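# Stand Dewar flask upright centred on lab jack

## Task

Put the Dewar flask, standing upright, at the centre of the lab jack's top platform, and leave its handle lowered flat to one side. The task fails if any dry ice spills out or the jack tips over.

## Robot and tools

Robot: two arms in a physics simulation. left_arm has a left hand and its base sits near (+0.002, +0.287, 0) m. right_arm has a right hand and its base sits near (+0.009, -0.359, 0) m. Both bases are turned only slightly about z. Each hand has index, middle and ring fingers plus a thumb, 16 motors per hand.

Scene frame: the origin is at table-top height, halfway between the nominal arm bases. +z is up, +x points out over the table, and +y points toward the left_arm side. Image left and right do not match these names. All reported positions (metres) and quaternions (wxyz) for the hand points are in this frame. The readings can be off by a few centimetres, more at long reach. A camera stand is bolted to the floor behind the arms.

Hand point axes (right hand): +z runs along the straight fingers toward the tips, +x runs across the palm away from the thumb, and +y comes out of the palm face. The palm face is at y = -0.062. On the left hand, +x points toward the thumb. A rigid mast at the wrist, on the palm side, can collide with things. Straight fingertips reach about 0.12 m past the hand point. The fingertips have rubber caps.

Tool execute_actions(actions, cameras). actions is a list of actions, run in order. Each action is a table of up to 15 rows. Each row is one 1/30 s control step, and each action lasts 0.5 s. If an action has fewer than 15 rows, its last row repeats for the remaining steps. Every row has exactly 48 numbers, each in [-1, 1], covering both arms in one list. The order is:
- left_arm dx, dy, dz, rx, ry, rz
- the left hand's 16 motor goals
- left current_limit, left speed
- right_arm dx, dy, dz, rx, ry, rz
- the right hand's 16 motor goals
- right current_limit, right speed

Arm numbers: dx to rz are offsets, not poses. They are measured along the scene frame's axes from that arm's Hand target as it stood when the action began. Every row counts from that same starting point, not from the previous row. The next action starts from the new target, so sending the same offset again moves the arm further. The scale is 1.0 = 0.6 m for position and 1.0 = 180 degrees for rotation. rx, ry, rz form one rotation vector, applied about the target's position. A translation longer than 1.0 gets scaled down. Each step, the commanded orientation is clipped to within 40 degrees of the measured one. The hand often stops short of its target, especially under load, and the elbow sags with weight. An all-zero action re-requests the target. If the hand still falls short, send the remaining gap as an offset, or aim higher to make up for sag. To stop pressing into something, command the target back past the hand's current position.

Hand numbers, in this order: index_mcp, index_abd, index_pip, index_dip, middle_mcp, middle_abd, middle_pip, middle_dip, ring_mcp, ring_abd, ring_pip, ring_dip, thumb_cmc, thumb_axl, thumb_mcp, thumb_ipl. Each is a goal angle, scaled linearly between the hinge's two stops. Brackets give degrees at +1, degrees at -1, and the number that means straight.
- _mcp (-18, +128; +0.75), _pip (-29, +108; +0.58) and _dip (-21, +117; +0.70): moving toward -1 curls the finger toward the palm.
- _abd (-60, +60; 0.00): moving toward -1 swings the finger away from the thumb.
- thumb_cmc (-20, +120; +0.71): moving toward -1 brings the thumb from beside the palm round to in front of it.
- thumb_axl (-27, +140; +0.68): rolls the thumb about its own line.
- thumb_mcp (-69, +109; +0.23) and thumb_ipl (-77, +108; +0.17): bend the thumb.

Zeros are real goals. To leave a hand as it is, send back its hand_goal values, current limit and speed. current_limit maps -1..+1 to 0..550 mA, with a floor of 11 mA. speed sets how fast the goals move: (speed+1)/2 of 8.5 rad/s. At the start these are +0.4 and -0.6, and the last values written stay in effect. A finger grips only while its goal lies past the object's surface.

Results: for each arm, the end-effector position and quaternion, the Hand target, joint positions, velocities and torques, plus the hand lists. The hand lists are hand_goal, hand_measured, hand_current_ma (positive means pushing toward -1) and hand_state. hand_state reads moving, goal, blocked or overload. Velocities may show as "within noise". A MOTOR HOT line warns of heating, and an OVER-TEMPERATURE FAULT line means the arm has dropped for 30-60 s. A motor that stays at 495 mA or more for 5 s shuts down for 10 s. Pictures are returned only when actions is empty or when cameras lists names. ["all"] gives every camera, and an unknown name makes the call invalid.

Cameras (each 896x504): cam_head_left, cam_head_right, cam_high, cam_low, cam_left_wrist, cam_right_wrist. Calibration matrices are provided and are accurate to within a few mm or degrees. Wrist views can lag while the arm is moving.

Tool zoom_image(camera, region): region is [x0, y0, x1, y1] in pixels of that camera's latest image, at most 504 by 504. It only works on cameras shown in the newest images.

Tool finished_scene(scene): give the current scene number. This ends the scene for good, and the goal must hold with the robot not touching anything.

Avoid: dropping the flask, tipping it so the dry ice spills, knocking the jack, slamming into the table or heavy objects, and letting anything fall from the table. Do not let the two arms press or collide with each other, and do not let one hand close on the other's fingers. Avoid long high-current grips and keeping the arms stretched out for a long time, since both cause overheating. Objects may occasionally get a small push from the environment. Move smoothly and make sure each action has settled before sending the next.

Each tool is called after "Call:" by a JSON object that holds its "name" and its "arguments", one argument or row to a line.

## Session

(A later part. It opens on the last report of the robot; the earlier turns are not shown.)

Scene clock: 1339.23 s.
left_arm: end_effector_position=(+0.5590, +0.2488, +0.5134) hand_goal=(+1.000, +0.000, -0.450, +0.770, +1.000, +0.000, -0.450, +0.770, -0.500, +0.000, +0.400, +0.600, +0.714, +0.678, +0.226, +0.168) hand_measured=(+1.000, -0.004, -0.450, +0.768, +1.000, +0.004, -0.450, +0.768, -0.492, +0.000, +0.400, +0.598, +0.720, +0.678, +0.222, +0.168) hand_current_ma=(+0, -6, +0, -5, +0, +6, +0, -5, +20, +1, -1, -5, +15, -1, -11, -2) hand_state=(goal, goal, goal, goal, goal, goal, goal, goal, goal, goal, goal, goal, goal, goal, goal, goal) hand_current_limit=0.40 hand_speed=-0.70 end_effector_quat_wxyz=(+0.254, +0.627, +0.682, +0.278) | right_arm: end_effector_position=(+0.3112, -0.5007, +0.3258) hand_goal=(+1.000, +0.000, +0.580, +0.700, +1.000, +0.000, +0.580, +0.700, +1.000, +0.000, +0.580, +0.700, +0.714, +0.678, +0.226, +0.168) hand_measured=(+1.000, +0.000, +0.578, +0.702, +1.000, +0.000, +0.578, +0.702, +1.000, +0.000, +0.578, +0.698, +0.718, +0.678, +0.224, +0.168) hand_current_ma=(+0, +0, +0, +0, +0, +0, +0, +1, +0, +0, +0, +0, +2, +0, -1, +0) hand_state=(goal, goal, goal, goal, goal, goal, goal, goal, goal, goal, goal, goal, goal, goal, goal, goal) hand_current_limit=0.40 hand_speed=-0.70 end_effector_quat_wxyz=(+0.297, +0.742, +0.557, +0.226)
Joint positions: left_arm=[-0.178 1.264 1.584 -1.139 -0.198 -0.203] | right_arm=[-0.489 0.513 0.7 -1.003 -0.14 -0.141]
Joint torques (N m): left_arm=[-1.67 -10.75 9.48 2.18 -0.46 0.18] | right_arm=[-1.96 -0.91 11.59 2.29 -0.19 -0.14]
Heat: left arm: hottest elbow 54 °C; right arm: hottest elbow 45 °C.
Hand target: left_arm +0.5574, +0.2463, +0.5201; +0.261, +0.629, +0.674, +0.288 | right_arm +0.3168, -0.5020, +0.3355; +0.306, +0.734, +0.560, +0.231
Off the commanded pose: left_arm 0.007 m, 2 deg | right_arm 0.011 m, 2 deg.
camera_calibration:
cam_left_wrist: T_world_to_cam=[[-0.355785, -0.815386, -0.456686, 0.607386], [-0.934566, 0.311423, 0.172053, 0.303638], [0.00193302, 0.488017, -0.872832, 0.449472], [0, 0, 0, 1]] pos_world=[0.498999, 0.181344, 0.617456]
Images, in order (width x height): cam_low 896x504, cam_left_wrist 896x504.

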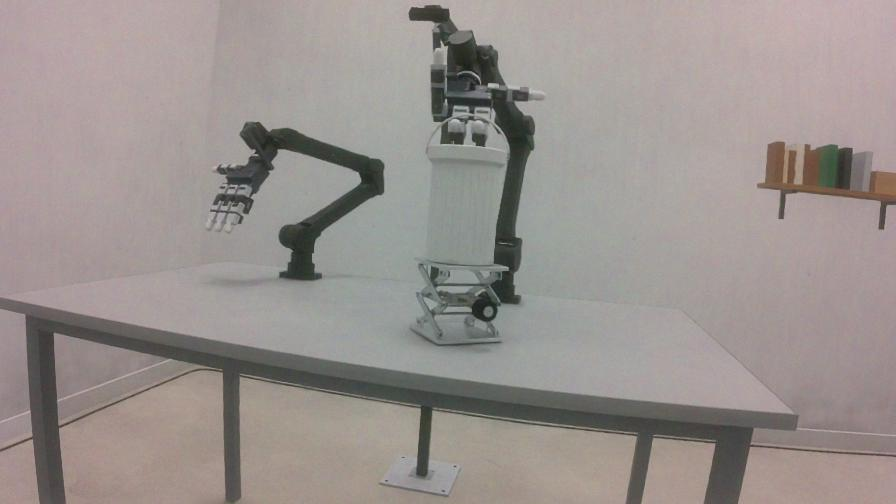

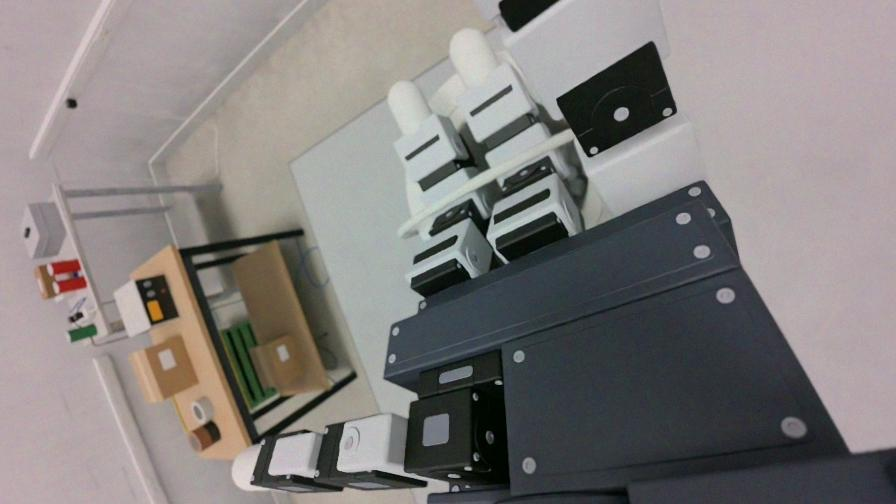

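Call:
{"name": "execute_actions", "arguments": {
  "actions": [
    [[0,0,-0.003,0,0,0,1,0,-0.30,0.77,1,0,-0.30,0.77,-0.5,0,0.4,0.6,0.714,0.678,0.226,0.168,0.4,-0.7,0,0,0,0,0,0,1,0,0.58,0.7,1,0,0.58,0.7,1,0,0.58,0.7,0.714,0.678,0.226,0.168,0.4,-0.7]],
    [[-0.035,0,0,0,0,0,1,0,-0.30,0.77,1,0,-0.30,0.77,-0.5,0,0.4,0.6,0.714,0.678,0.226,0.168,0.4,-0.7,0,0,0,0,0,0,1,0,0.58,0.7,1,0,0.58,0.7,1,0,0.58,0.7,0.714,0.678,0.226,0.168,0.4,-0.7]]
  ],
  "cameras": ["cam_low","cam_left_wrist"]
}}

Call:
{"name": "zoom_image", "arguments": {
  "camera": "cam_low",
  "region": [390, 100, 530, 300]
}}

Scene clock: 1345.50 s.
left_arm: end_effector_position=(+0.5363, +0.2546, +0.5170) hand_goal=(+1.000, +0.000, -0.300, +0.770, +1.000, +0.000, -0.300, +0.770, -0.500, +0.000, +0.400, +0.600, +0.714, +0.678, +0.226, +0.168) hand_measured=(+1.000, -0.004, -0.300, +0.768, +1.000, +0.002, -0.300, +0.768, -0.492, +0.000, +0.400, +0.598, +0.720, +0.678, +0.222, +0.168) hand_current_ma=(+0, -6, +0, -5, +0, +5, +0, -5, +20, +1, -1, -5, +15, -1, -11, -2) hand_state=(goal, goal, goal, goal, goal, goal, goal, goal, goal, goal, goal, goal, goal, goal, goal, goal) hand_current_limit=0.40 hand_speed=-0.70 end_effector_quat_wxyz=(+0.259, +0.623, +0.681, +0.285) | right_arm: end_effector_position=(+0.3112, -0.5007, +0.3258) hand_goal=(+1.000, +0.000, +0.580, +0.700, +1.000, +0.000, +0.580, +0.700, +1.000, +0.000, +0.580, +0.700, +0.714, +0.678, +0.226, +0.168) hand_measured=(+1.000, +0.000, +0.578, +0.702, +1.000, +0.000, +0.578, +0.702, +1.000, +0.000, +0.578, +0.698, +0.718, +0.678, +0.224, +0.168) hand_current_ma=(+0, +0, +0, +0, +0, +0, +0, +1, +0, +0, +0, +0, +2, +0, -1, +0) hand_state=(goal, goal, goal, goal, goal, goal, goal, goal, goal, goal, goal, goal, goal, goal, goal, goal) hand_current_limit=0.40 hand_speed=-0.70 end_effector_quat_wxyz=(+0.297, +0.742, +0.557, +0.226)
Joint positions: left_arm=[-0.178 1.201 1.531 -1.131 -0.206 -0.203] | right_arm=[-0.489 0.513 0.7 -1.003 -0.14 -0.141]
Joint torques (N m): left_arm=[-2.37 -8.47 9.91 1.65 -0.52 0.09] | right_arm=[-2.14 -1.08 11.58 2.19 -0.2 -0.16]
Heat: left arm: hottest elbow 54 °C; right arm: hottest elbow 45 °C.
Hand target: left_arm +0.5364, +0.2463, +0.5183; +0.261, +0.629, +0.674, +0.288 | right_arm +0.3168, -0.5020, +0.3355; +0.306, +0.734, +0.560, +0.231
Off the commanded pose: left_arm 0.008 m, 1 deg | right_arm 0.011 m, 2 deg.
camera_calibration:
cam_left_wrist: T_world_to_cam=[[-0.343382, -0.816262, -0.464548, 0.603339], [-0.939081, 0.306148, 0.156207, 0.291886], [0.0147146, 0.489887, -0.871662, 0.441892], [0, 0, 0, 1]] pos_world=[0.474778, 0.186644, 0.619866]
Images, in order (width x height): cam_low 896x504, cam_left_wrist 896x504.

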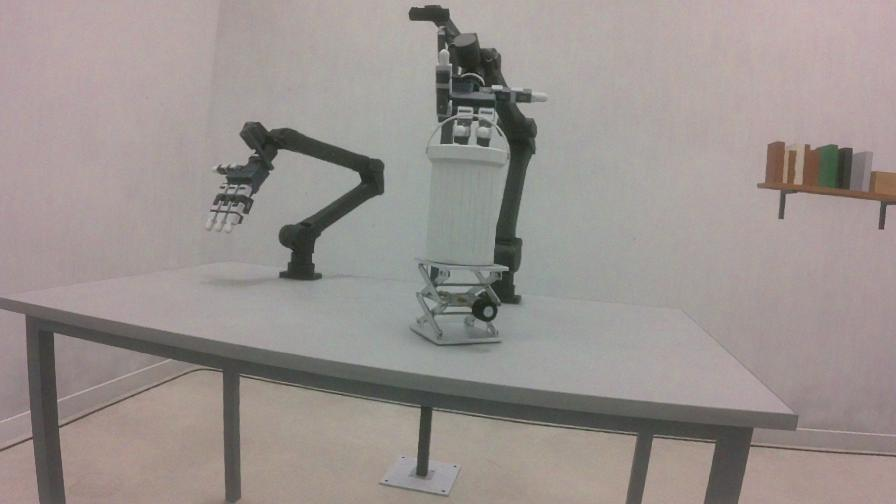

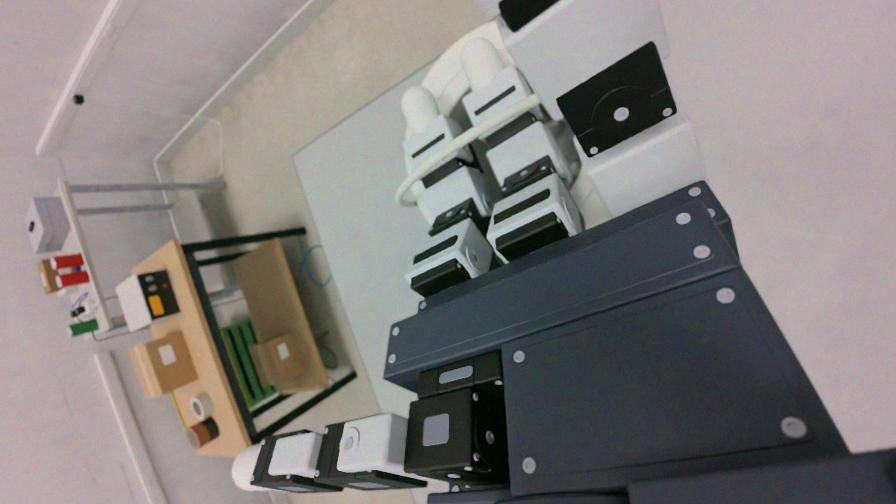

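Scaled by 2.520.

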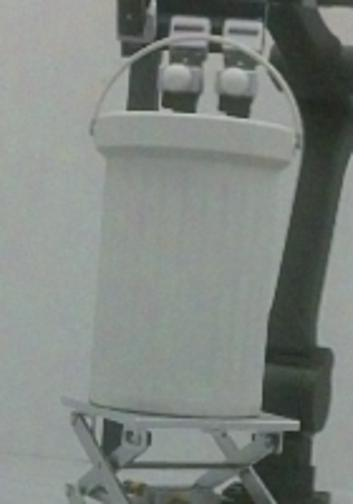

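Call:
{"name": "execute_actions", "arguments": {
  "actions": [
    [[-0.035,0,0,0,0,0,1,0,-0.30,0.77,1,0,-0.30,0.77,-0.5,0,0.4,0.6,0.714,0.678,0.226,0.168,0.4,-0.7,0,0,0,0,0,0,1,0,0.58,0.7,1,0,0.58,0.7,1,0,0.58,0.7,0.714,0.678,0.226,0.168,0.4,-0.7]],
    [[-0.035,0,0,0,0,0,1,0,-0.30,0.77,1,0,-0.30,0.77,-0.5,0,0.4,0.6,0.714,0.678,0.226,0.168,0.4,-0.7,0,0,0,0,0,0,1,0,0.58,0.7,1,0,0.58,0.7,1,0,0.58,0.7,0.714,0.678,0.226,0.168,0.4,-0.7]]
  ],
  "cameras": ["cam_low","cam_left_wrist"]
}}

Call:
{"name": "zoom_image", "arguments": {
  "camera": "cam_low",
  "region": [390, 100, 530, 300]
}}

Scene clock: 1352.50 s.
left_arm: end_effector_position=(+0.4965, +0.2524, +0.5196) hand_goal=(+1.000, +0.000, -0.300, +0.770, +1.000, +0.000, -0.300, +0.770, -0.500, +0.000, +0.400, +0.600, +0.714, +0.678, +0.226, +0.168) hand_measured=(+1.000, -0.002, -0.300, +0.768, +1.000, +0.002, -0.300, +0.768, -0.492, +0.000, +0.400, +0.598, +0.720, +0.678, +0.222, +0.168) hand_current_ma=(+0, -5, +0, -5, +0, +5, +0, -5, +20, +1, -1, -5, +15, -1, -11, -2) hand_state=(goal, goal, goal, goal, goal, goal, goal, goal, goal, goal, goal, goal, goal, goal, goal, goal) hand_current_limit=0.40 hand_speed=-0.70 end_effector_quat_wxyz=(+0.261, +0.626, +0.676, +0.289) | right_arm: end_effector_position=(+0.3112, -0.5007, +0.3258) hand_goal=(+1.000, +0.000, +0.580, +0.700, +1.000, +0.000, +0.580, +0.700, +1.000, +0.000, +0.580, +0.700, +0.714, +0.678, +0.226, +0.168) hand_measured=(+1.000, +0.000, +0.578, +0.702, +1.000, +0.000, +0.578, +0.702, +1.000, +0.000, +0.578, +0.698, +0.718, +0.678, +0.224, +0.168) hand_current_ma=(+0, +0, +0, +0, +0, +0, +0, +1, +0, +0, +0, +0, +2, +0, -1, +0) hand_state=(goal, goal, goal, goal, goal, goal, goal, goal, goal, goal, goal, goal, goal, goal, goal, goal) hand_current_limit=0.40 hand_speed=-0.70 end_effector_quat_wxyz=(+0.297, +0.742, +0.557, +0.226)
Joint positions: left_arm=[-0.205 1.103 1.459 -1.151 -0.224 -0.211] | right_arm=[-0.489 0.513 0.7 -1.003 -0.14 -0.141]
Joint torques (N m): left_arm=[-2.49 -6.89 9.68 1.28 -0.52 -0.07] | right_arm=[-1.96 -0.62 11.58 2.25 -0.21 -0.15]
Heat: left arm: hottest elbow 53 °C; right arm: hottest elbow 45 °C.
Hand target: left_arm +0.4944, +0.2463, +0.5183; +0.261, +0.629, +0.674, +0.288 | right_arm +0.3168, -0.5020, +0.3355; +0.306, +0.734, +0.560, +0.231
Off the commanded pose: left_arm 0.007 m, 0 deg | right_arm 0.011 m, 2 deg.
camera_calibration:
cam_left_wrist: T_world_to_cam=[[-0.346721, -0.810144, -0.472706, 0.593377], [-0.937568, 0.314074, 0.149414, 0.255572], [0.0274177, 0.494999, -0.868461, 0.4366], [0, 0, 0, 1]] pos_world=[0.433381, 0.184336, 0.621477]
Images, in order (width x height): cam_low 896x504, cam_left_wrist 896x504.

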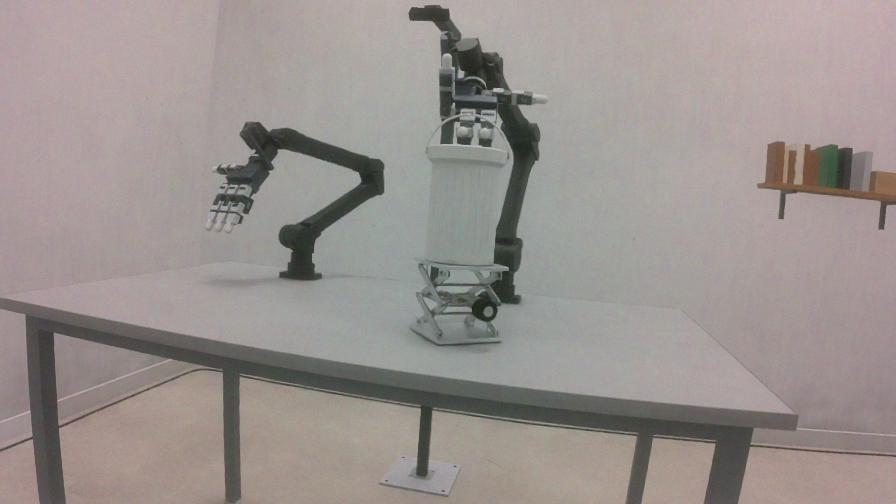

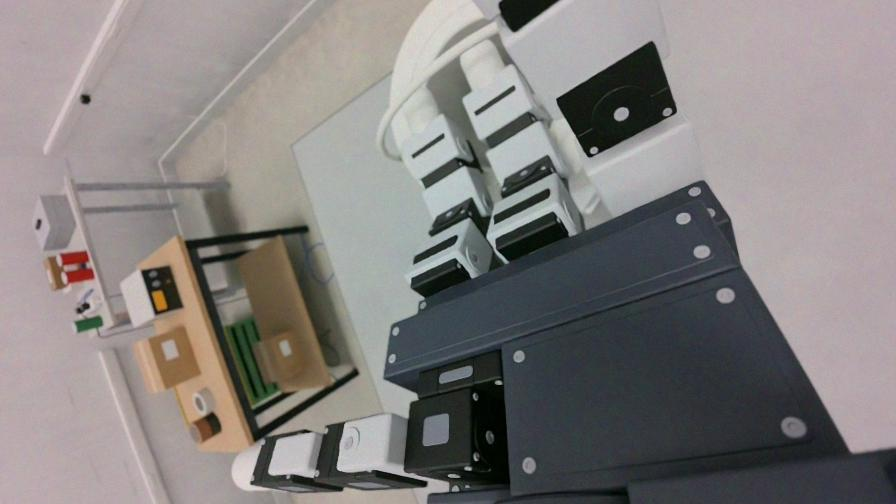

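Scaled by 2.520.

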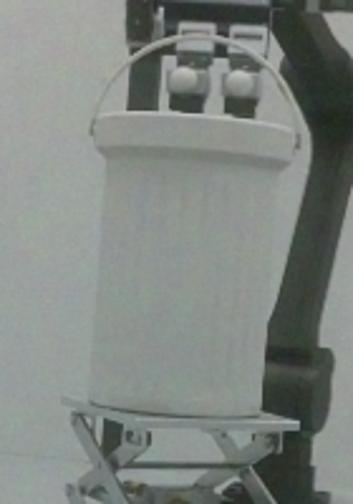

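Call:
{"name": "execute_actions", "arguments": {
  "actions": [
    [[-0.04,0,0,0,0,0,1,0,-0.30,0.77,1,0,-0.30,0.77,-0.5,0,0.4,0.6,0.714,0.678,0.226,0.168,0.4,-0.7,0,0,0,0,0,0,1,0,0.58,0.7,1,0,0.58,0.7,1,0,0.58,0.7,0.714,0.678,0.226,0.168,0.4,-0.7]],
    [[-0.04,0,0,0,0,0,1,0,-0.30,0.77,1,0,-0.30,0.77,-0.5,0,0.4,0.6,0.714,0.678,0.226,0.168,0.4,-0.7,0,0,0,0,0,0,1,0,0.58,0.7,1,0,0.58,0.7,1,0,0.58,0.7,0.714,0.678,0.226,0.168,0.4,-0.7]],
    [[-0.04,0,0,0,0,0,1,0,-0.30,0.77,1,0,-0.30,0.77,-0.5,0,0.4,0.6,0.714,0.678,0.226,0.168,0.4,-0.7,0,0,0,0,0,0,1,0,0.58,0.7,1,0,0.58,0.7,1,0,0.58,0.7,0.714,0.678,0.226,0.168,0.4,-0.7]]
  ],
  "cameras": ["cam_low","cam_left_wrist","cam_high"]
}}

Call:
{"name": "zoom_image", "arguments": {
  "camera": "cam_high",
  "region": [510, 90, 670, 290]
}}

Call:
{"name": "zoom_image", "arguments": {
  "camera": "cam_low",
  "region": [390, 200, 530, 300]
}}

Scene clock: 1362.70 s.
left_arm: end_effector_position=(+0.4240, +0.2498, +0.5208) hand_goal=(+1.000, +0.000, -0.300, +0.770, +1.000, +0.000, -0.300, +0.770, -0.500, +0.000, +0.400, +0.600, +0.714, +0.678, +0.226, +0.168) hand_measured=(+1.000, -0.002, -0.300, +0.768, +1.000, +0.002, -0.300, +0.768, -0.492, +0.000, +0.400, +0.598, +0.720, +0.678, +0.222, +0.168) hand_current_ma=(+0, -5, +0, -5, +0, +4, +0, -5, +20, +1, -1, -5, +15, -1, -11, -2) hand_state=(goal, goal, goal, goal, goal, goal, goal, goal, goal, goal, goal, goal, goal, goal, goal, goal) hand_current_limit=0.40 hand_speed=-0.70 end_effector_quat_wxyz=(+0.263, +0.627, +0.674, +0.289) | right_arm: end_effector_position=(+0.3112, -0.5007, +0.3258) hand_goal=(+1.000, +0.000, +0.580, +0.700, +1.000, +0.000, +0.580, +0.700, +1.000, +0.000, +0.580, +0.700, +0.714, +0.678, +0.226, +0.168) hand_measured=(+1.000, +0.000, +0.578, +0.702, +1.000, +0.000, +0.578, +0.702, +1.000, +0.000, +0.578, +0.698, +0.718, +0.678, +0.224, +0.168) hand_current_ma=(+0, +0, +0, +0, +0, +0, +0, +1, +0, +0, +0, +0, +2, +0, -1, +0) hand_state=(goal, goal, goal, goal, goal, goal, goal, goal, goal, goal, goal, goal, goal, goal, goal, goal) hand_current_limit=0.40 hand_speed=-0.70 end_effector_quat_wxyz=(+0.297, +0.742, +0.557, +0.226)
Joint positions: left_arm=[-0.277 0.937 1.362 -1.229 -0.272 -0.261] | right_arm=[-0.489 0.513 0.7 -1.003 -0.14 -0.141]
Joint torques (N m): left_arm=[-2.61 -3.19 9.42 1.18 -0.56 -0.08] | right_arm=[-2.08 -0.85 11.52 2.28 -0.19 -0.12]
Heat: left arm: hottest elbow 52 °C; right arm: hottest elbow 45 °C.
Hand target: left_arm +0.4224, +0.2463, +0.5183; +0.261, +0.629, +0.674, +0.288 | right_arm +0.3168, -0.5020, +0.3355; +0.306, +0.734, +0.560, +0.231
Off the commanded pose: left_arm 0.005 m, 0 deg | right_arm 0.011 m, 2 deg.
camera_calibration:
cam_left_wrist: T_world_to_cam=[[-0.348243, -0.809228, -0.473156, 0.567466], [-0.936857, 0.317692, 0.146186, 0.188753], [0.0320198, 0.494188, -0.868765, 0.439325], [0, 0, 0, 1]] pos_world=[0.360383, 0.182135, 0.622577]
Images, in order (width x height): cam_high 896x504, cam_low 896x504, cam_left_wrist 896x504.

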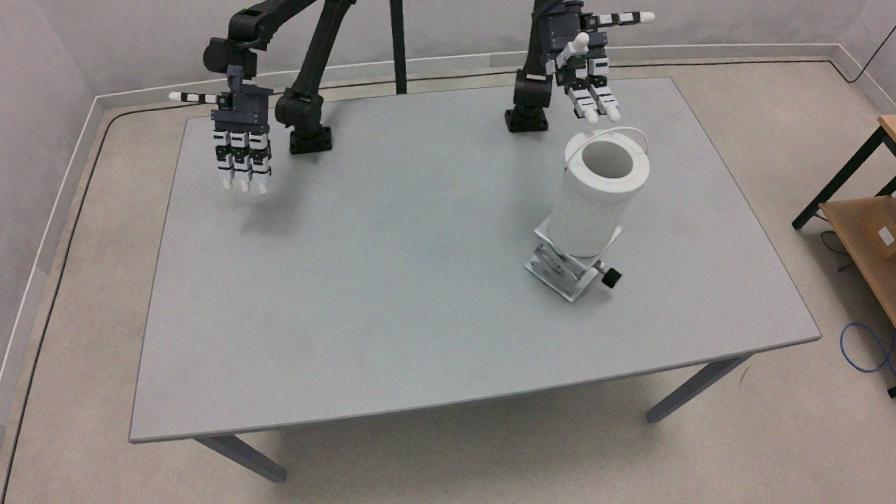

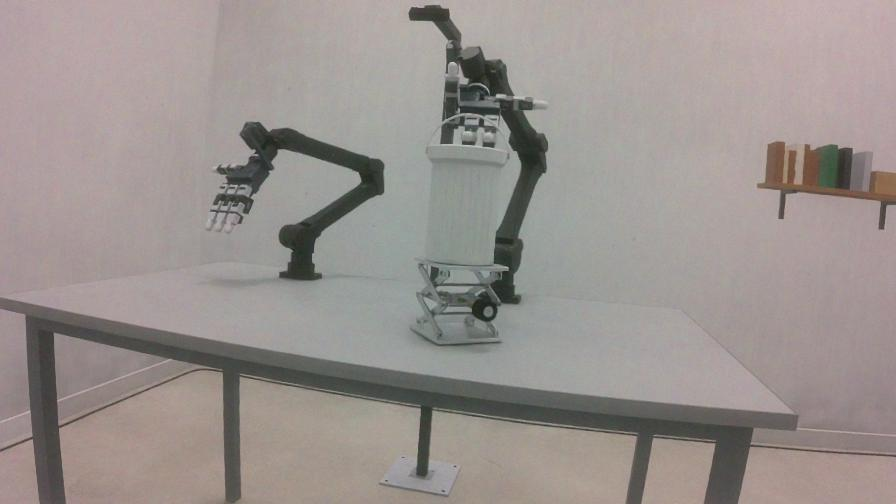

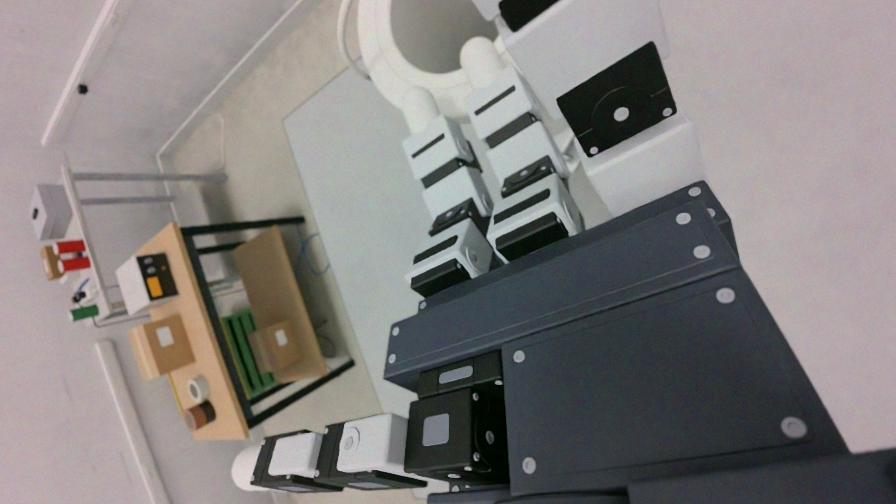

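Scaled by 2.520.

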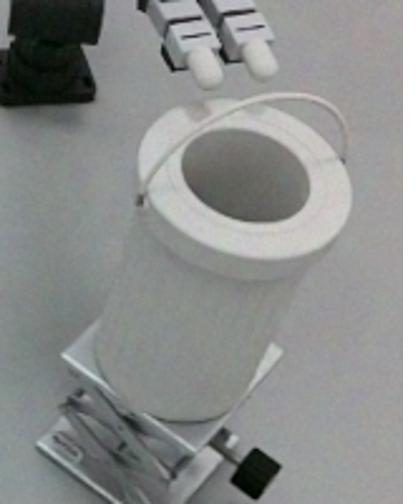

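Scaled by 3.600.

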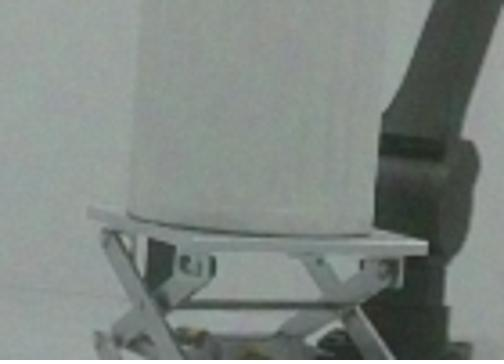

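Call:
{"name": "execute_actions", "arguments": {
  "actions": [
    [[0,0,0.04,0,0,0,1,0,-0.3,0.77,1,0,-0.3,0.77,-0.5,0,0.4,0.6,0.714,0.678,0.226,0.168,0.4,-0.7,0,0,0,0,0,0,1,0,0.58,0.7,1,0,0.58,0.7,1,0,0.58,0.7,0.714,0.678,0.226,0.168,0.4,-0.7]],
    [[0,0,0.05,0,0,0,1,0,-0.3,0.77,1,0,-0.3,0.77,-0.5,0,0.4,0.6,0.714,0.678,0.226,0.168,0.4,-0.7,0,0,0,0,0,0,1,0,0.58,0.7,1,0,0.58,0.7,1,0,0.58,0.7,0.714,0.678,0.226,0.168,0.4,-0.7]],
    [[0,0,0.05,0,0,0,1,0,-0.3,0.77,1,0,-0.3,0.77,-0.5,0,0.4,0.6,0.714,0.678,0.226,0.168,0.4,-0.7,0,0,0,0,0,0,1,0,0.58,0.7,1,0,0.58,0.7,1,0,0.58,0.7,0.714,0.678,0.226,0.168,0.4,-0.7]],
    [[0,0,0.05,0,0,0,1,0,-0.3,0.77,1,0,-0.3,0.77,-0.5,0,0.4,0.6,0.714,0.678,0.226,0.168,0.4,-0.7,0,0,0,0,0,0,1,0,0.58,0.7,1,0,0.58,0.7,1,0,0.58,0.7,0.714,0.678,0.226,0.168,0.4,-0.7]]
  ],
  "cameras": ["all"]
}}

Scene clock: 1387.67 s.
left_arm: end_effector_position=(+0.4260, +0.2494, +0.6093) hand_goal=(+1.000, +0.000, -0.300, +0.770, +1.000, +0.000, -0.300, +0.770, -0.500, +0.000, +0.400, +0.600, +0.714, +0.678, +0.226, +0.168) hand_measured=(+1.000, -0.002, -0.300, +0.768, +1.000, +0.002, -0.300, +0.768, -0.492, +0.000, +0.400, +0.598, +0.720, +0.678, +0.222, +0.168) hand_current_ma=(+0, -5, +1, -5, +0, +4, +1, -5, +21, +1, -1, -5, +17, -1, -12, -2) hand_state=(goal, goal, goal, goal, goal, goal, goal, goal, goal, goal, goal, goal, goal, goal, goal, goal) hand_current_limit=0.40 hand_speed=-0.70 end_effector_quat_wxyz=(+0.244, +0.634, +0.678, +0.281) | right_arm: end_effector_position=(+0.3112, -0.5007, +0.3258) hand_goal=(+1.000, +0.000, +0.580, +0.700, +1.000, +0.000, +0.580, +0.700, +1.000, +0.000, +0.580, +0.700, +0.714, +0.678, +0.226, +0.168) hand_measured=(+1.000, +0.000, +0.578, +0.702, +1.000, +0.000, +0.578, +0.702, +1.000, +0.000, +0.578, +0.698, +0.718, +0.678, +0.224, +0.168) hand_current_ma=(+0, +0, +0, +0, +0, +0, +0, +1, +0, +0, +0, +0, +2, +0, -1, +0) hand_state=(goal, goal, goal, goal, goal, goal, goal, goal, goal, goal, goal, goal, goal, goal, goal, goal) hand_current_limit=0.40 hand_speed=-0.70 end_effector_quat_wxyz=(+0.297, +0.742, +0.557, +0.226)
Joint positions: left_arm=[-0.277 1.088 1.747 -1.51 -0.273 -0.261] | right_arm=[-0.489 0.513 0.7 -1.003 -0.14 -0.141]
Joint torques (N m): left_arm=[-2.49 -3.55 12.68 1.07 -0.54 -0.07] | right_arm=[-2.02 -0.67 11.58 2.32 -0.23 -0.14]
Heat: left arm: hottest elbow 50 °C; right arm: hottest elbow 45 °C.
Hand target: left_arm +0.4224, +0.2463, +0.6323; +0.261, +0.629, +0.674, +0.288 | right_arm +0.3168, -0.5020, +0.3355; +0.306, +0.734, +0.560, +0.231
Off the commanded pose: left_arm 0.024 m, 2 deg | right_arm 0.011 m, 2 deg.
camera_calibration:
cam_left_wrist: T_world_to_cam=[[-0.367953, -0.802773, -0.469218, 0.614055], [-0.929823, 0.314215, 0.191569, 0.148027], [-0.00635126, 0.506778, -0.862053, 0.5255], [0, 0, 0, 1]] pos_world=[0.36692, 0.180123, 0.712778]
cam_right_wrist: T_world_to_cam=[[0.25554, -0.856432, 0.44858, -0.625681], [-0.96474, -0.195624, 0.17609, 0.0989278], [-0.0630557, -0.477761, -0.876224, 0.189241], [0, 0, 0, 1]] pos_world=[0.267259, -0.426088, 0.429066]

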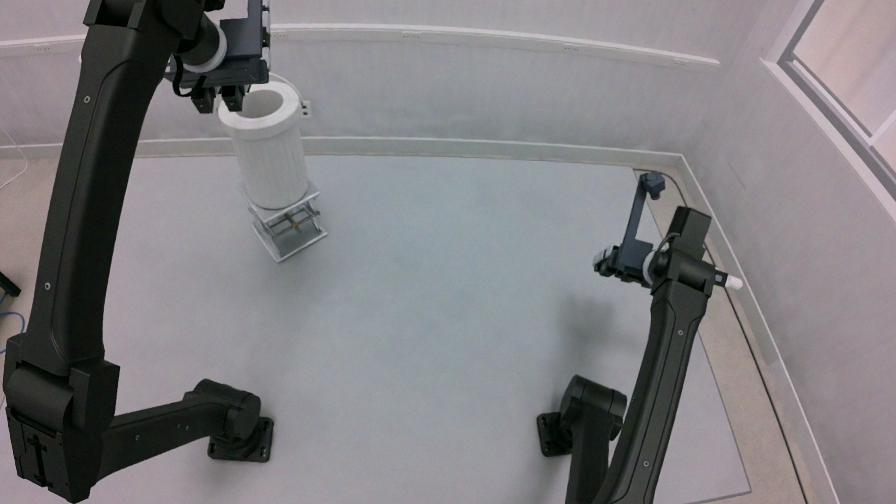

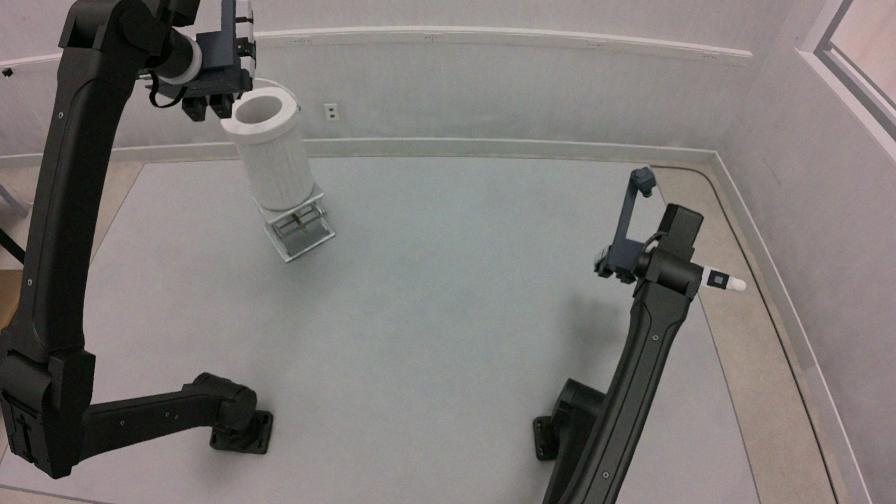

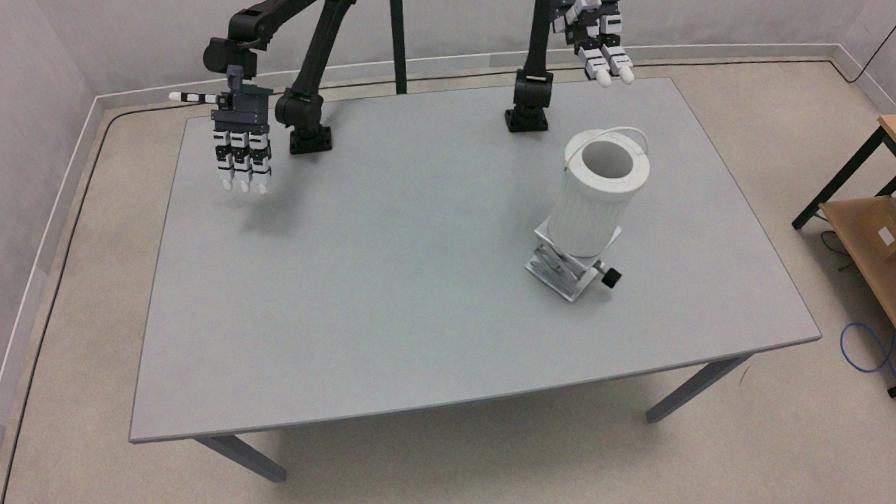

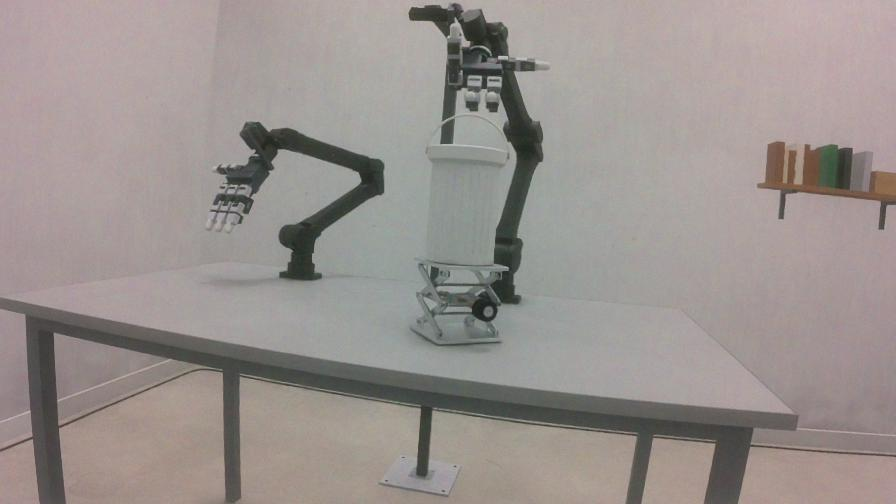

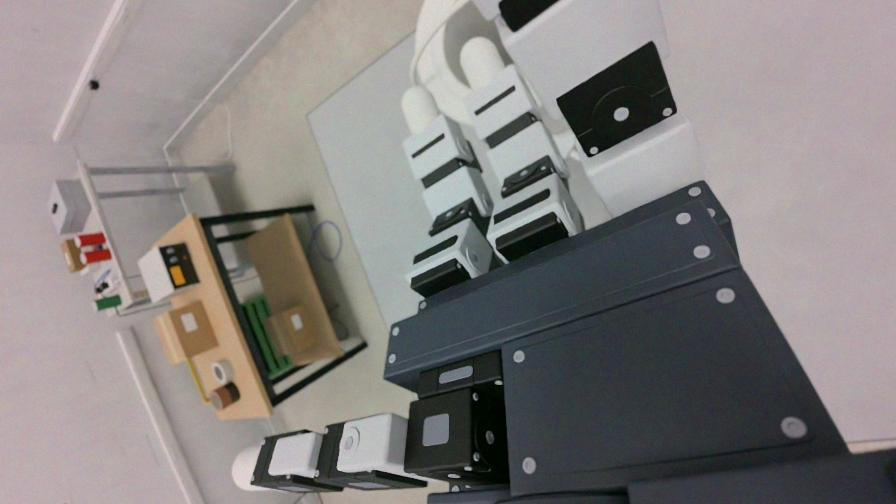

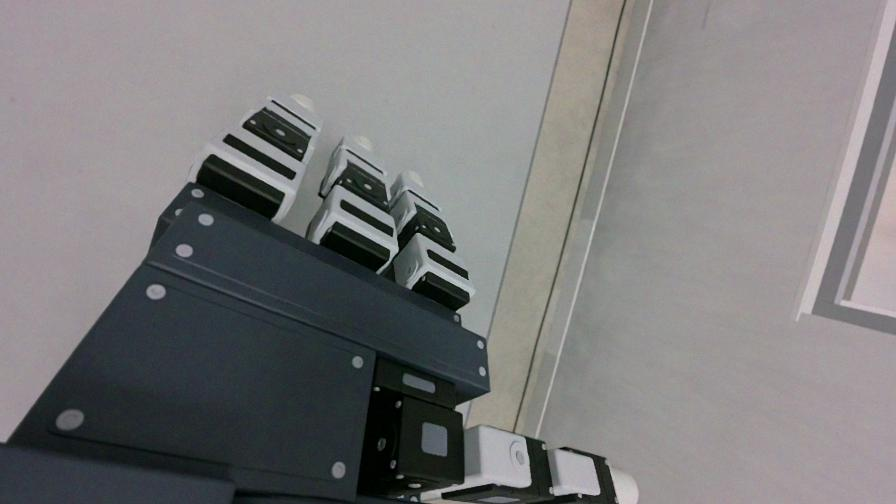

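Call:
{"name": "zoom_image", "arguments": {
  "camera": "cam_high",
  "region": [510, 90, 670, 290]
}}

Call:
{"name": "zoom_image", "arguments": {
  "camera": "cam_low",
  "region": [390, 50, 550, 210]
}}

Call:
{"name": "zoom_image", "arguments": {
  "camera": "cam_head_right",
  "region": [200, 40, 340, 240]
}}

Scaled by 2.520.

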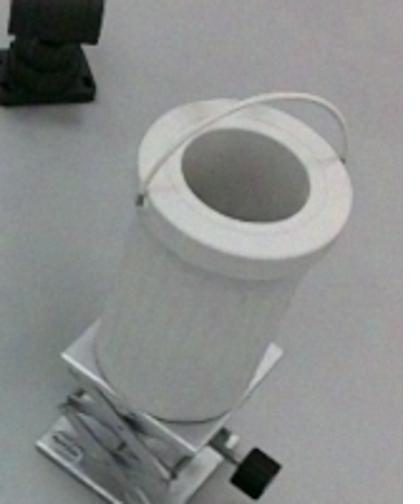

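Scaled by 3.150.

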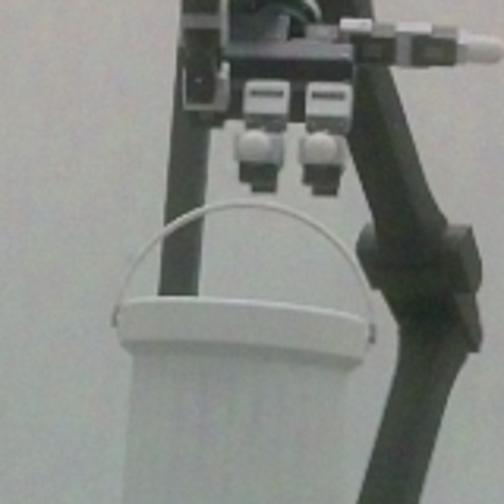

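Scaled by 2.520.

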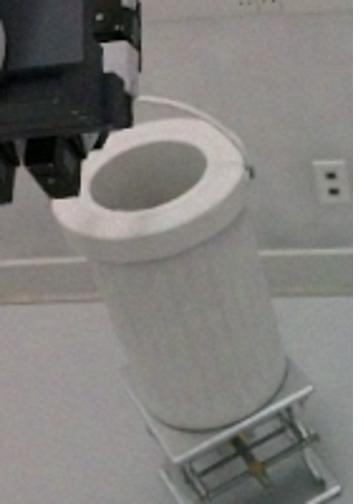

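Call:
{"name": "execute_actions", "arguments": {
  "actions": [
    [[0,0,0.05,0,0,0,1,0,-0.3,0.77,1,0,-0.3,0.77,-0.5,0,0.4,0.6,0.714,0.678,0.226,0.168,0.4,-0.7,0,0,0,0,0,0,1,0,0.58,0.7,1,0,0.58,0.7,1,0,0.58,0.7,0.714,0.678,0.226,0.168,0.4,-0.7]],
    [[0,0,0.04,0,0,0,1,0,0.58,0.7,1,0,0.58,0.7,1,0,0.58,0.7,0.714,0.678,0.226,0.168,0.4,-0.7,0,0,0,0,0,0,1,0,0.58,0.7,1,0,0.58,0.7,1,0,0.58,0.7,0.714,0.678,0.226,0.168,0.4,-0.7]],
    [[0.0,0,0.0,0,0,0,1,0,0.58,0.7,1,0,0.58,0.7,1,0,0.58,0.7,0.714,0.678,0.226,0.168,0.4,-0.7,0,0,0,0,0,0,1,0,0.58,0.7,1,0,0.58,0.7,1,0,0.58,0.7,0.714,0.678,0.226,0.168,0.4,-0.7]]
  ],
  "cameras": ["cam_low","cam_head_left","cam_high"]
}}

Scene clock: 1418.67 s.
left_arm: end_effector_position=(+0.4272, +0.2491, +0.6663) hand_goal=(+1.000, +0.000, +0.580, +0.700, +1.000, +0.000, +0.580, +0.700, +1.000, +0.000, +0.580, +0.700, +0.714, +0.678, +0.226, +0.168) hand_measured=(+1.000, -0.002, +0.578, +0.704, +1.000, +0.002, +0.578, +0.704, +1.000, +0.000, +0.580, +0.698, +0.720, +0.678, +0.222, +0.168) hand_current_ma=(+0, -5, -4, +7, +0, +4, -4, +7, +0, +1, +0, -5, +18, -1, -12, -2) hand_state=(goal, goal, goal, goal, goal, goal, goal, goal, goal, goal, goal, goal, goal, goal, goal, goal) hand_current_limit=0.40 hand_speed=-0.70 end_effector_quat_wxyz=(+0.244, +0.634, +0.678, +0.281) | right_arm: end_effector_position=(+0.3112, -0.5007, +0.3258) hand_goal=(+1.000, +0.000, +0.580, +0.700, +1.000, +0.000, +0.580, +0.700, +1.000, +0.000, +0.580, +0.700, +0.714, +0.678, +0.226, +0.168) hand_measured=(+1.000, +0.000, +0.578, +0.702, +1.000, +0.000, +0.578, +0.702, +1.000, +0.000, +0.578, +0.698, +0.718, +0.678, +0.224, +0.168) hand_current_ma=(+0, +0, +0, +0, +0, +0, +0, +1, +0, +0, +0, +0, +2, +0, -1, +0) hand_state=(goal, goal, goal, goal, goal, goal, goal, goal, goal, goal, goal, goal, goal, goal, goal, goal) hand_current_limit=0.40 hand_speed=-0.70 end_effector_quat_wxyz=(+0.297, +0.742, +0.557, +0.226)
Joint positions: left_arm=[-0.277 1.203 2.025 -1.671 -0.273 -0.261] | right_arm=[-0.489 0.513 0.7 -1.003 -0.14 -0.141]
Joint torques (N m): left_arm=[-2.37 -4.25 11.49 1.03 -0.52 -0.07] | right_arm=[-1.96 -0.5 11.58 2.24 -0.2 -0.17]
Heat: left arm: hottest elbow 51 °C; right arm: hottest elbow 45 °C.
Hand target: left_arm +0.4224, +0.2463, +0.6863; +0.261, +0.629, +0.674, +0.288 | right_arm +0.3168, -0.5020, +0.3355; +0.306, +0.734, +0.560, +0.231
Off the commanded pose: left_arm 0.021 m, 2 deg | right_arm 0.011 m, 2 deg.
Images, in order (width x height): cam_head_left 896x504, cam_high 896x504, cam_low 896x504.

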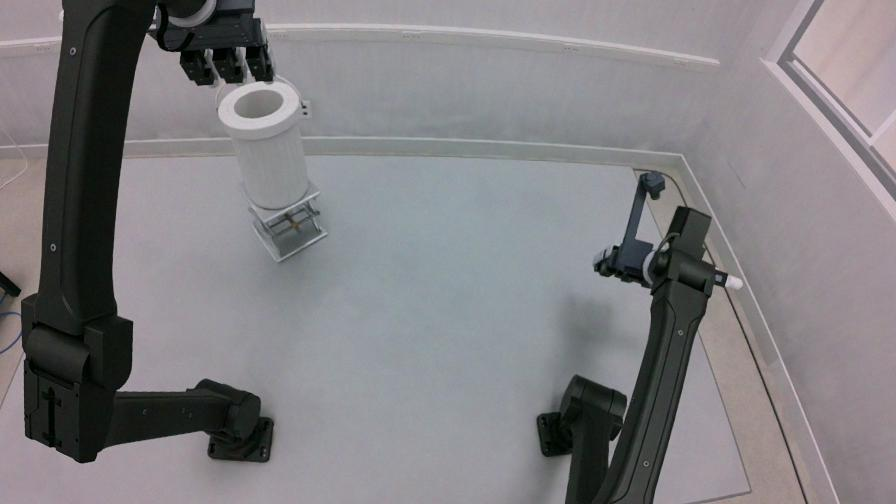

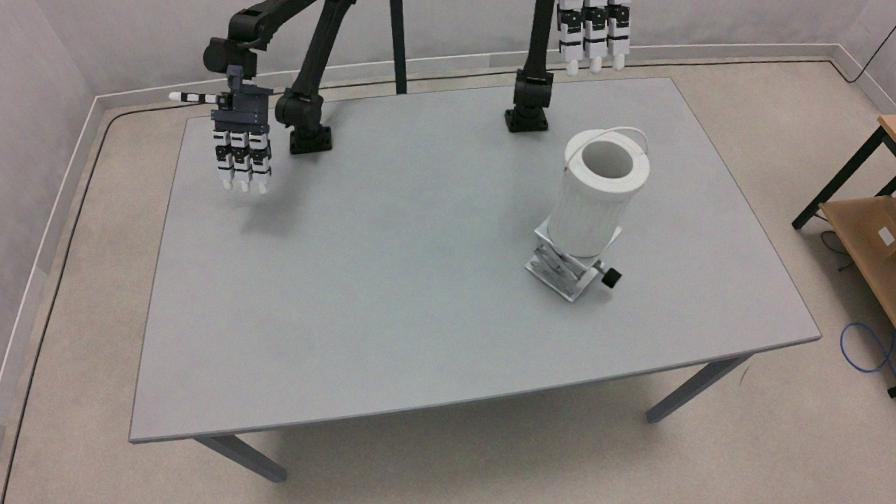

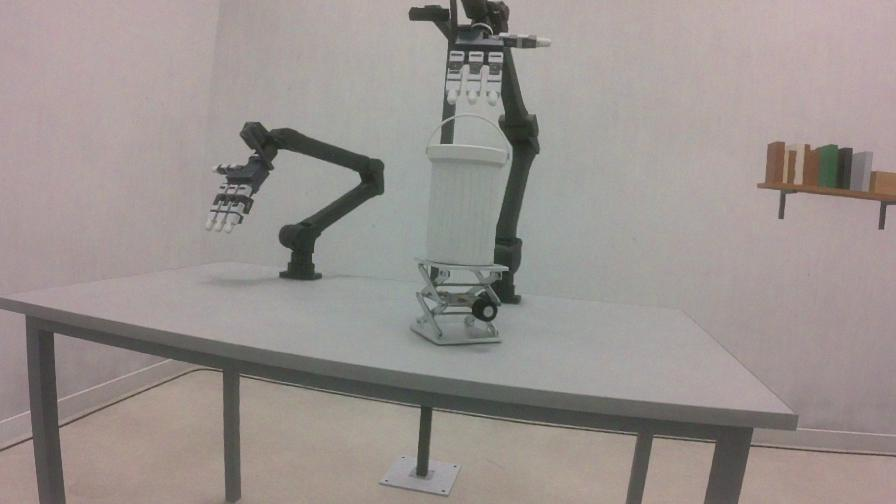

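Call:
{"name": "execute_actions", "arguments": {
  "actions": [
    [[0.05,0.008,0.01,0,0,0,1,0,0.58,0.7,1,0,0.58,0.7,-0.5,0,0.4,0.6,0.714,0.678,0.226,0.168,0.4,-0.7,0,0,0,0,0,0,1,0,0.58,0.7,1,0,0.58,0.7,1,0,0.58,0.7,0.714,0.678,0.226,0.168,0.4,-0.7]],
    [[0.06,0,0.0,0,0,0,1,0,0.58,0.7,1,0,0.58,0.7,-0.5,0,0.4,0.6,0.714,0.678,0.226,0.168,0.4,-0.7,0,0,0,0,0,0,1,0,0.58,0.7,1,0,0.58,0.7,1,0,0.58,0.7,0.714,0.678,0.226,0.168,0.4,-0.7]],
    [[0.06,0,0.0,0,0,0,1,0,0.58,0.7,1,0,0.58,0.7,-0.5,0,0.4,0.6,0.714,0.678,0.226,0.168,0.4,-0.7,0,0,0,0,0,0,1,0,0.58,0.7,1,0,0.58,0.7,1,0,0.58,0.7,0.714,0.678,0.226,0.168,0.4,-0.7]]
  ],
  "cameras": ["cam_low","cam_high"]
}}

Scene clock: 1429.37 s.
left_arm: end_effector_position=(+0.5313, +0.2427, +0.6646) hand_goal=(+1.000, +0.000, +0.580, +0.700, +1.000, +0.000, +0.580, +0.700, -0.500, +0.000, +0.400, +0.600, +0.714, +0.678, +0.226, +0.168) hand_measured=(+1.000, -0.002, +0.580, +0.704, +1.000, +0.002, +0.580, +0.704, -0.482, +0.000, +0.406, +0.602, +0.722, +0.678, +0.222, +0.168) hand_current_ma=(+0, -3, -1, +7, +0, +3, -1, +7, +54, +1, +15, +6, +19, -1, -12, -2) hand_state=(goal, goal, goal, goal, goal, goal, goal, goal, goal, goal, goal, goal, goal, goal, goal, goal) hand_current_limit=0.40 hand_speed=-0.70 end_effector_quat_wxyz=(+0.241, +0.638, +0.679, +0.271) | right_arm: end_effector_position=(+0.3112, -0.5007, +0.3258) hand_goal=(+1.000, +0.000, +0.580, +0.700, +1.000, +0.000, +0.580, +0.700, +1.000, +0.000, +0.580, +0.700, +0.714, +0.678, +0.226, +0.168) hand_measured=(+1.000, +0.000, +0.578, +0.702, +1.000, +0.000, +0.578, +0.702, +1.000, +0.000, +0.578, +0.698, +0.718, +0.678, +0.224, +0.168) hand_current_ma=(+0, +0, +0, +0, +0, +0, +0, +1, +0, +0, +0, +0, +2, +0, -1, +0) hand_state=(goal, goal, goal, goal, goal, goal, goal, goal, goal, goal, goal, goal, goal, goal, goal, goal) hand_current_limit=0.40 hand_speed=-0.70 end_effector_quat_wxyz=(+0.297, +0.742, +0.557, +0.226)
Joint positions: left_arm=[-0.204 1.462 2.27 -1.662 -0.21 -0.208] | right_arm=[-0.489 0.513 0.7 -1.003 -0.14 -0.141]
Joint torques (N m): left_arm=[-0.32 -10.7 11.71 1.52 -0.21 0.18] | right_arm=[-1.79 -0.79 11.56 2.36 -0.19 -0.14]
Heat: left arm: hottest elbow 51 °C; right arm: hottest elbow 45 °C.
Hand target: left_arm +0.5244, +0.2511, +0.6923; +0.261, +0.629, +0.674, +0.288 | right_arm +0.3168, -0.5020, +0.3355; +0.306, +0.734, +0.560, +0.231
Off the commanded pose: left_arm 0.030 m, 3 deg | right_arm 0.011 m, 2 deg.
Images, in order (width x height): cam_high 896x504, cam_low 896x504.

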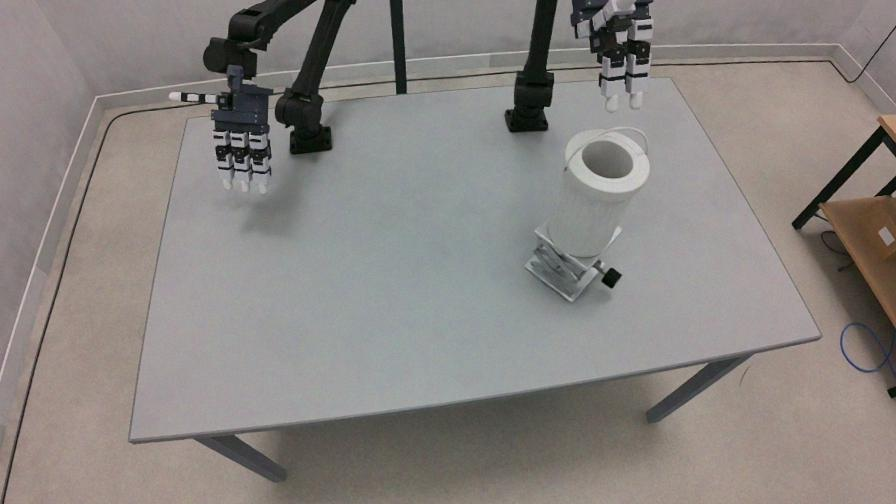

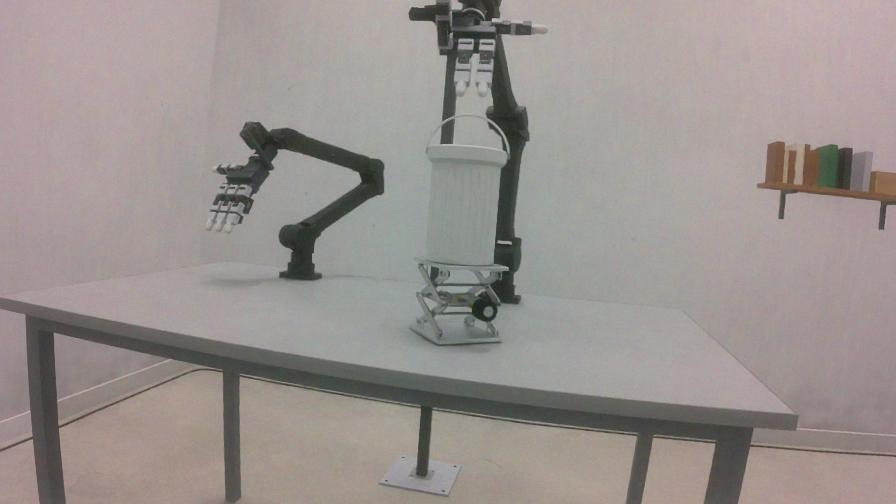

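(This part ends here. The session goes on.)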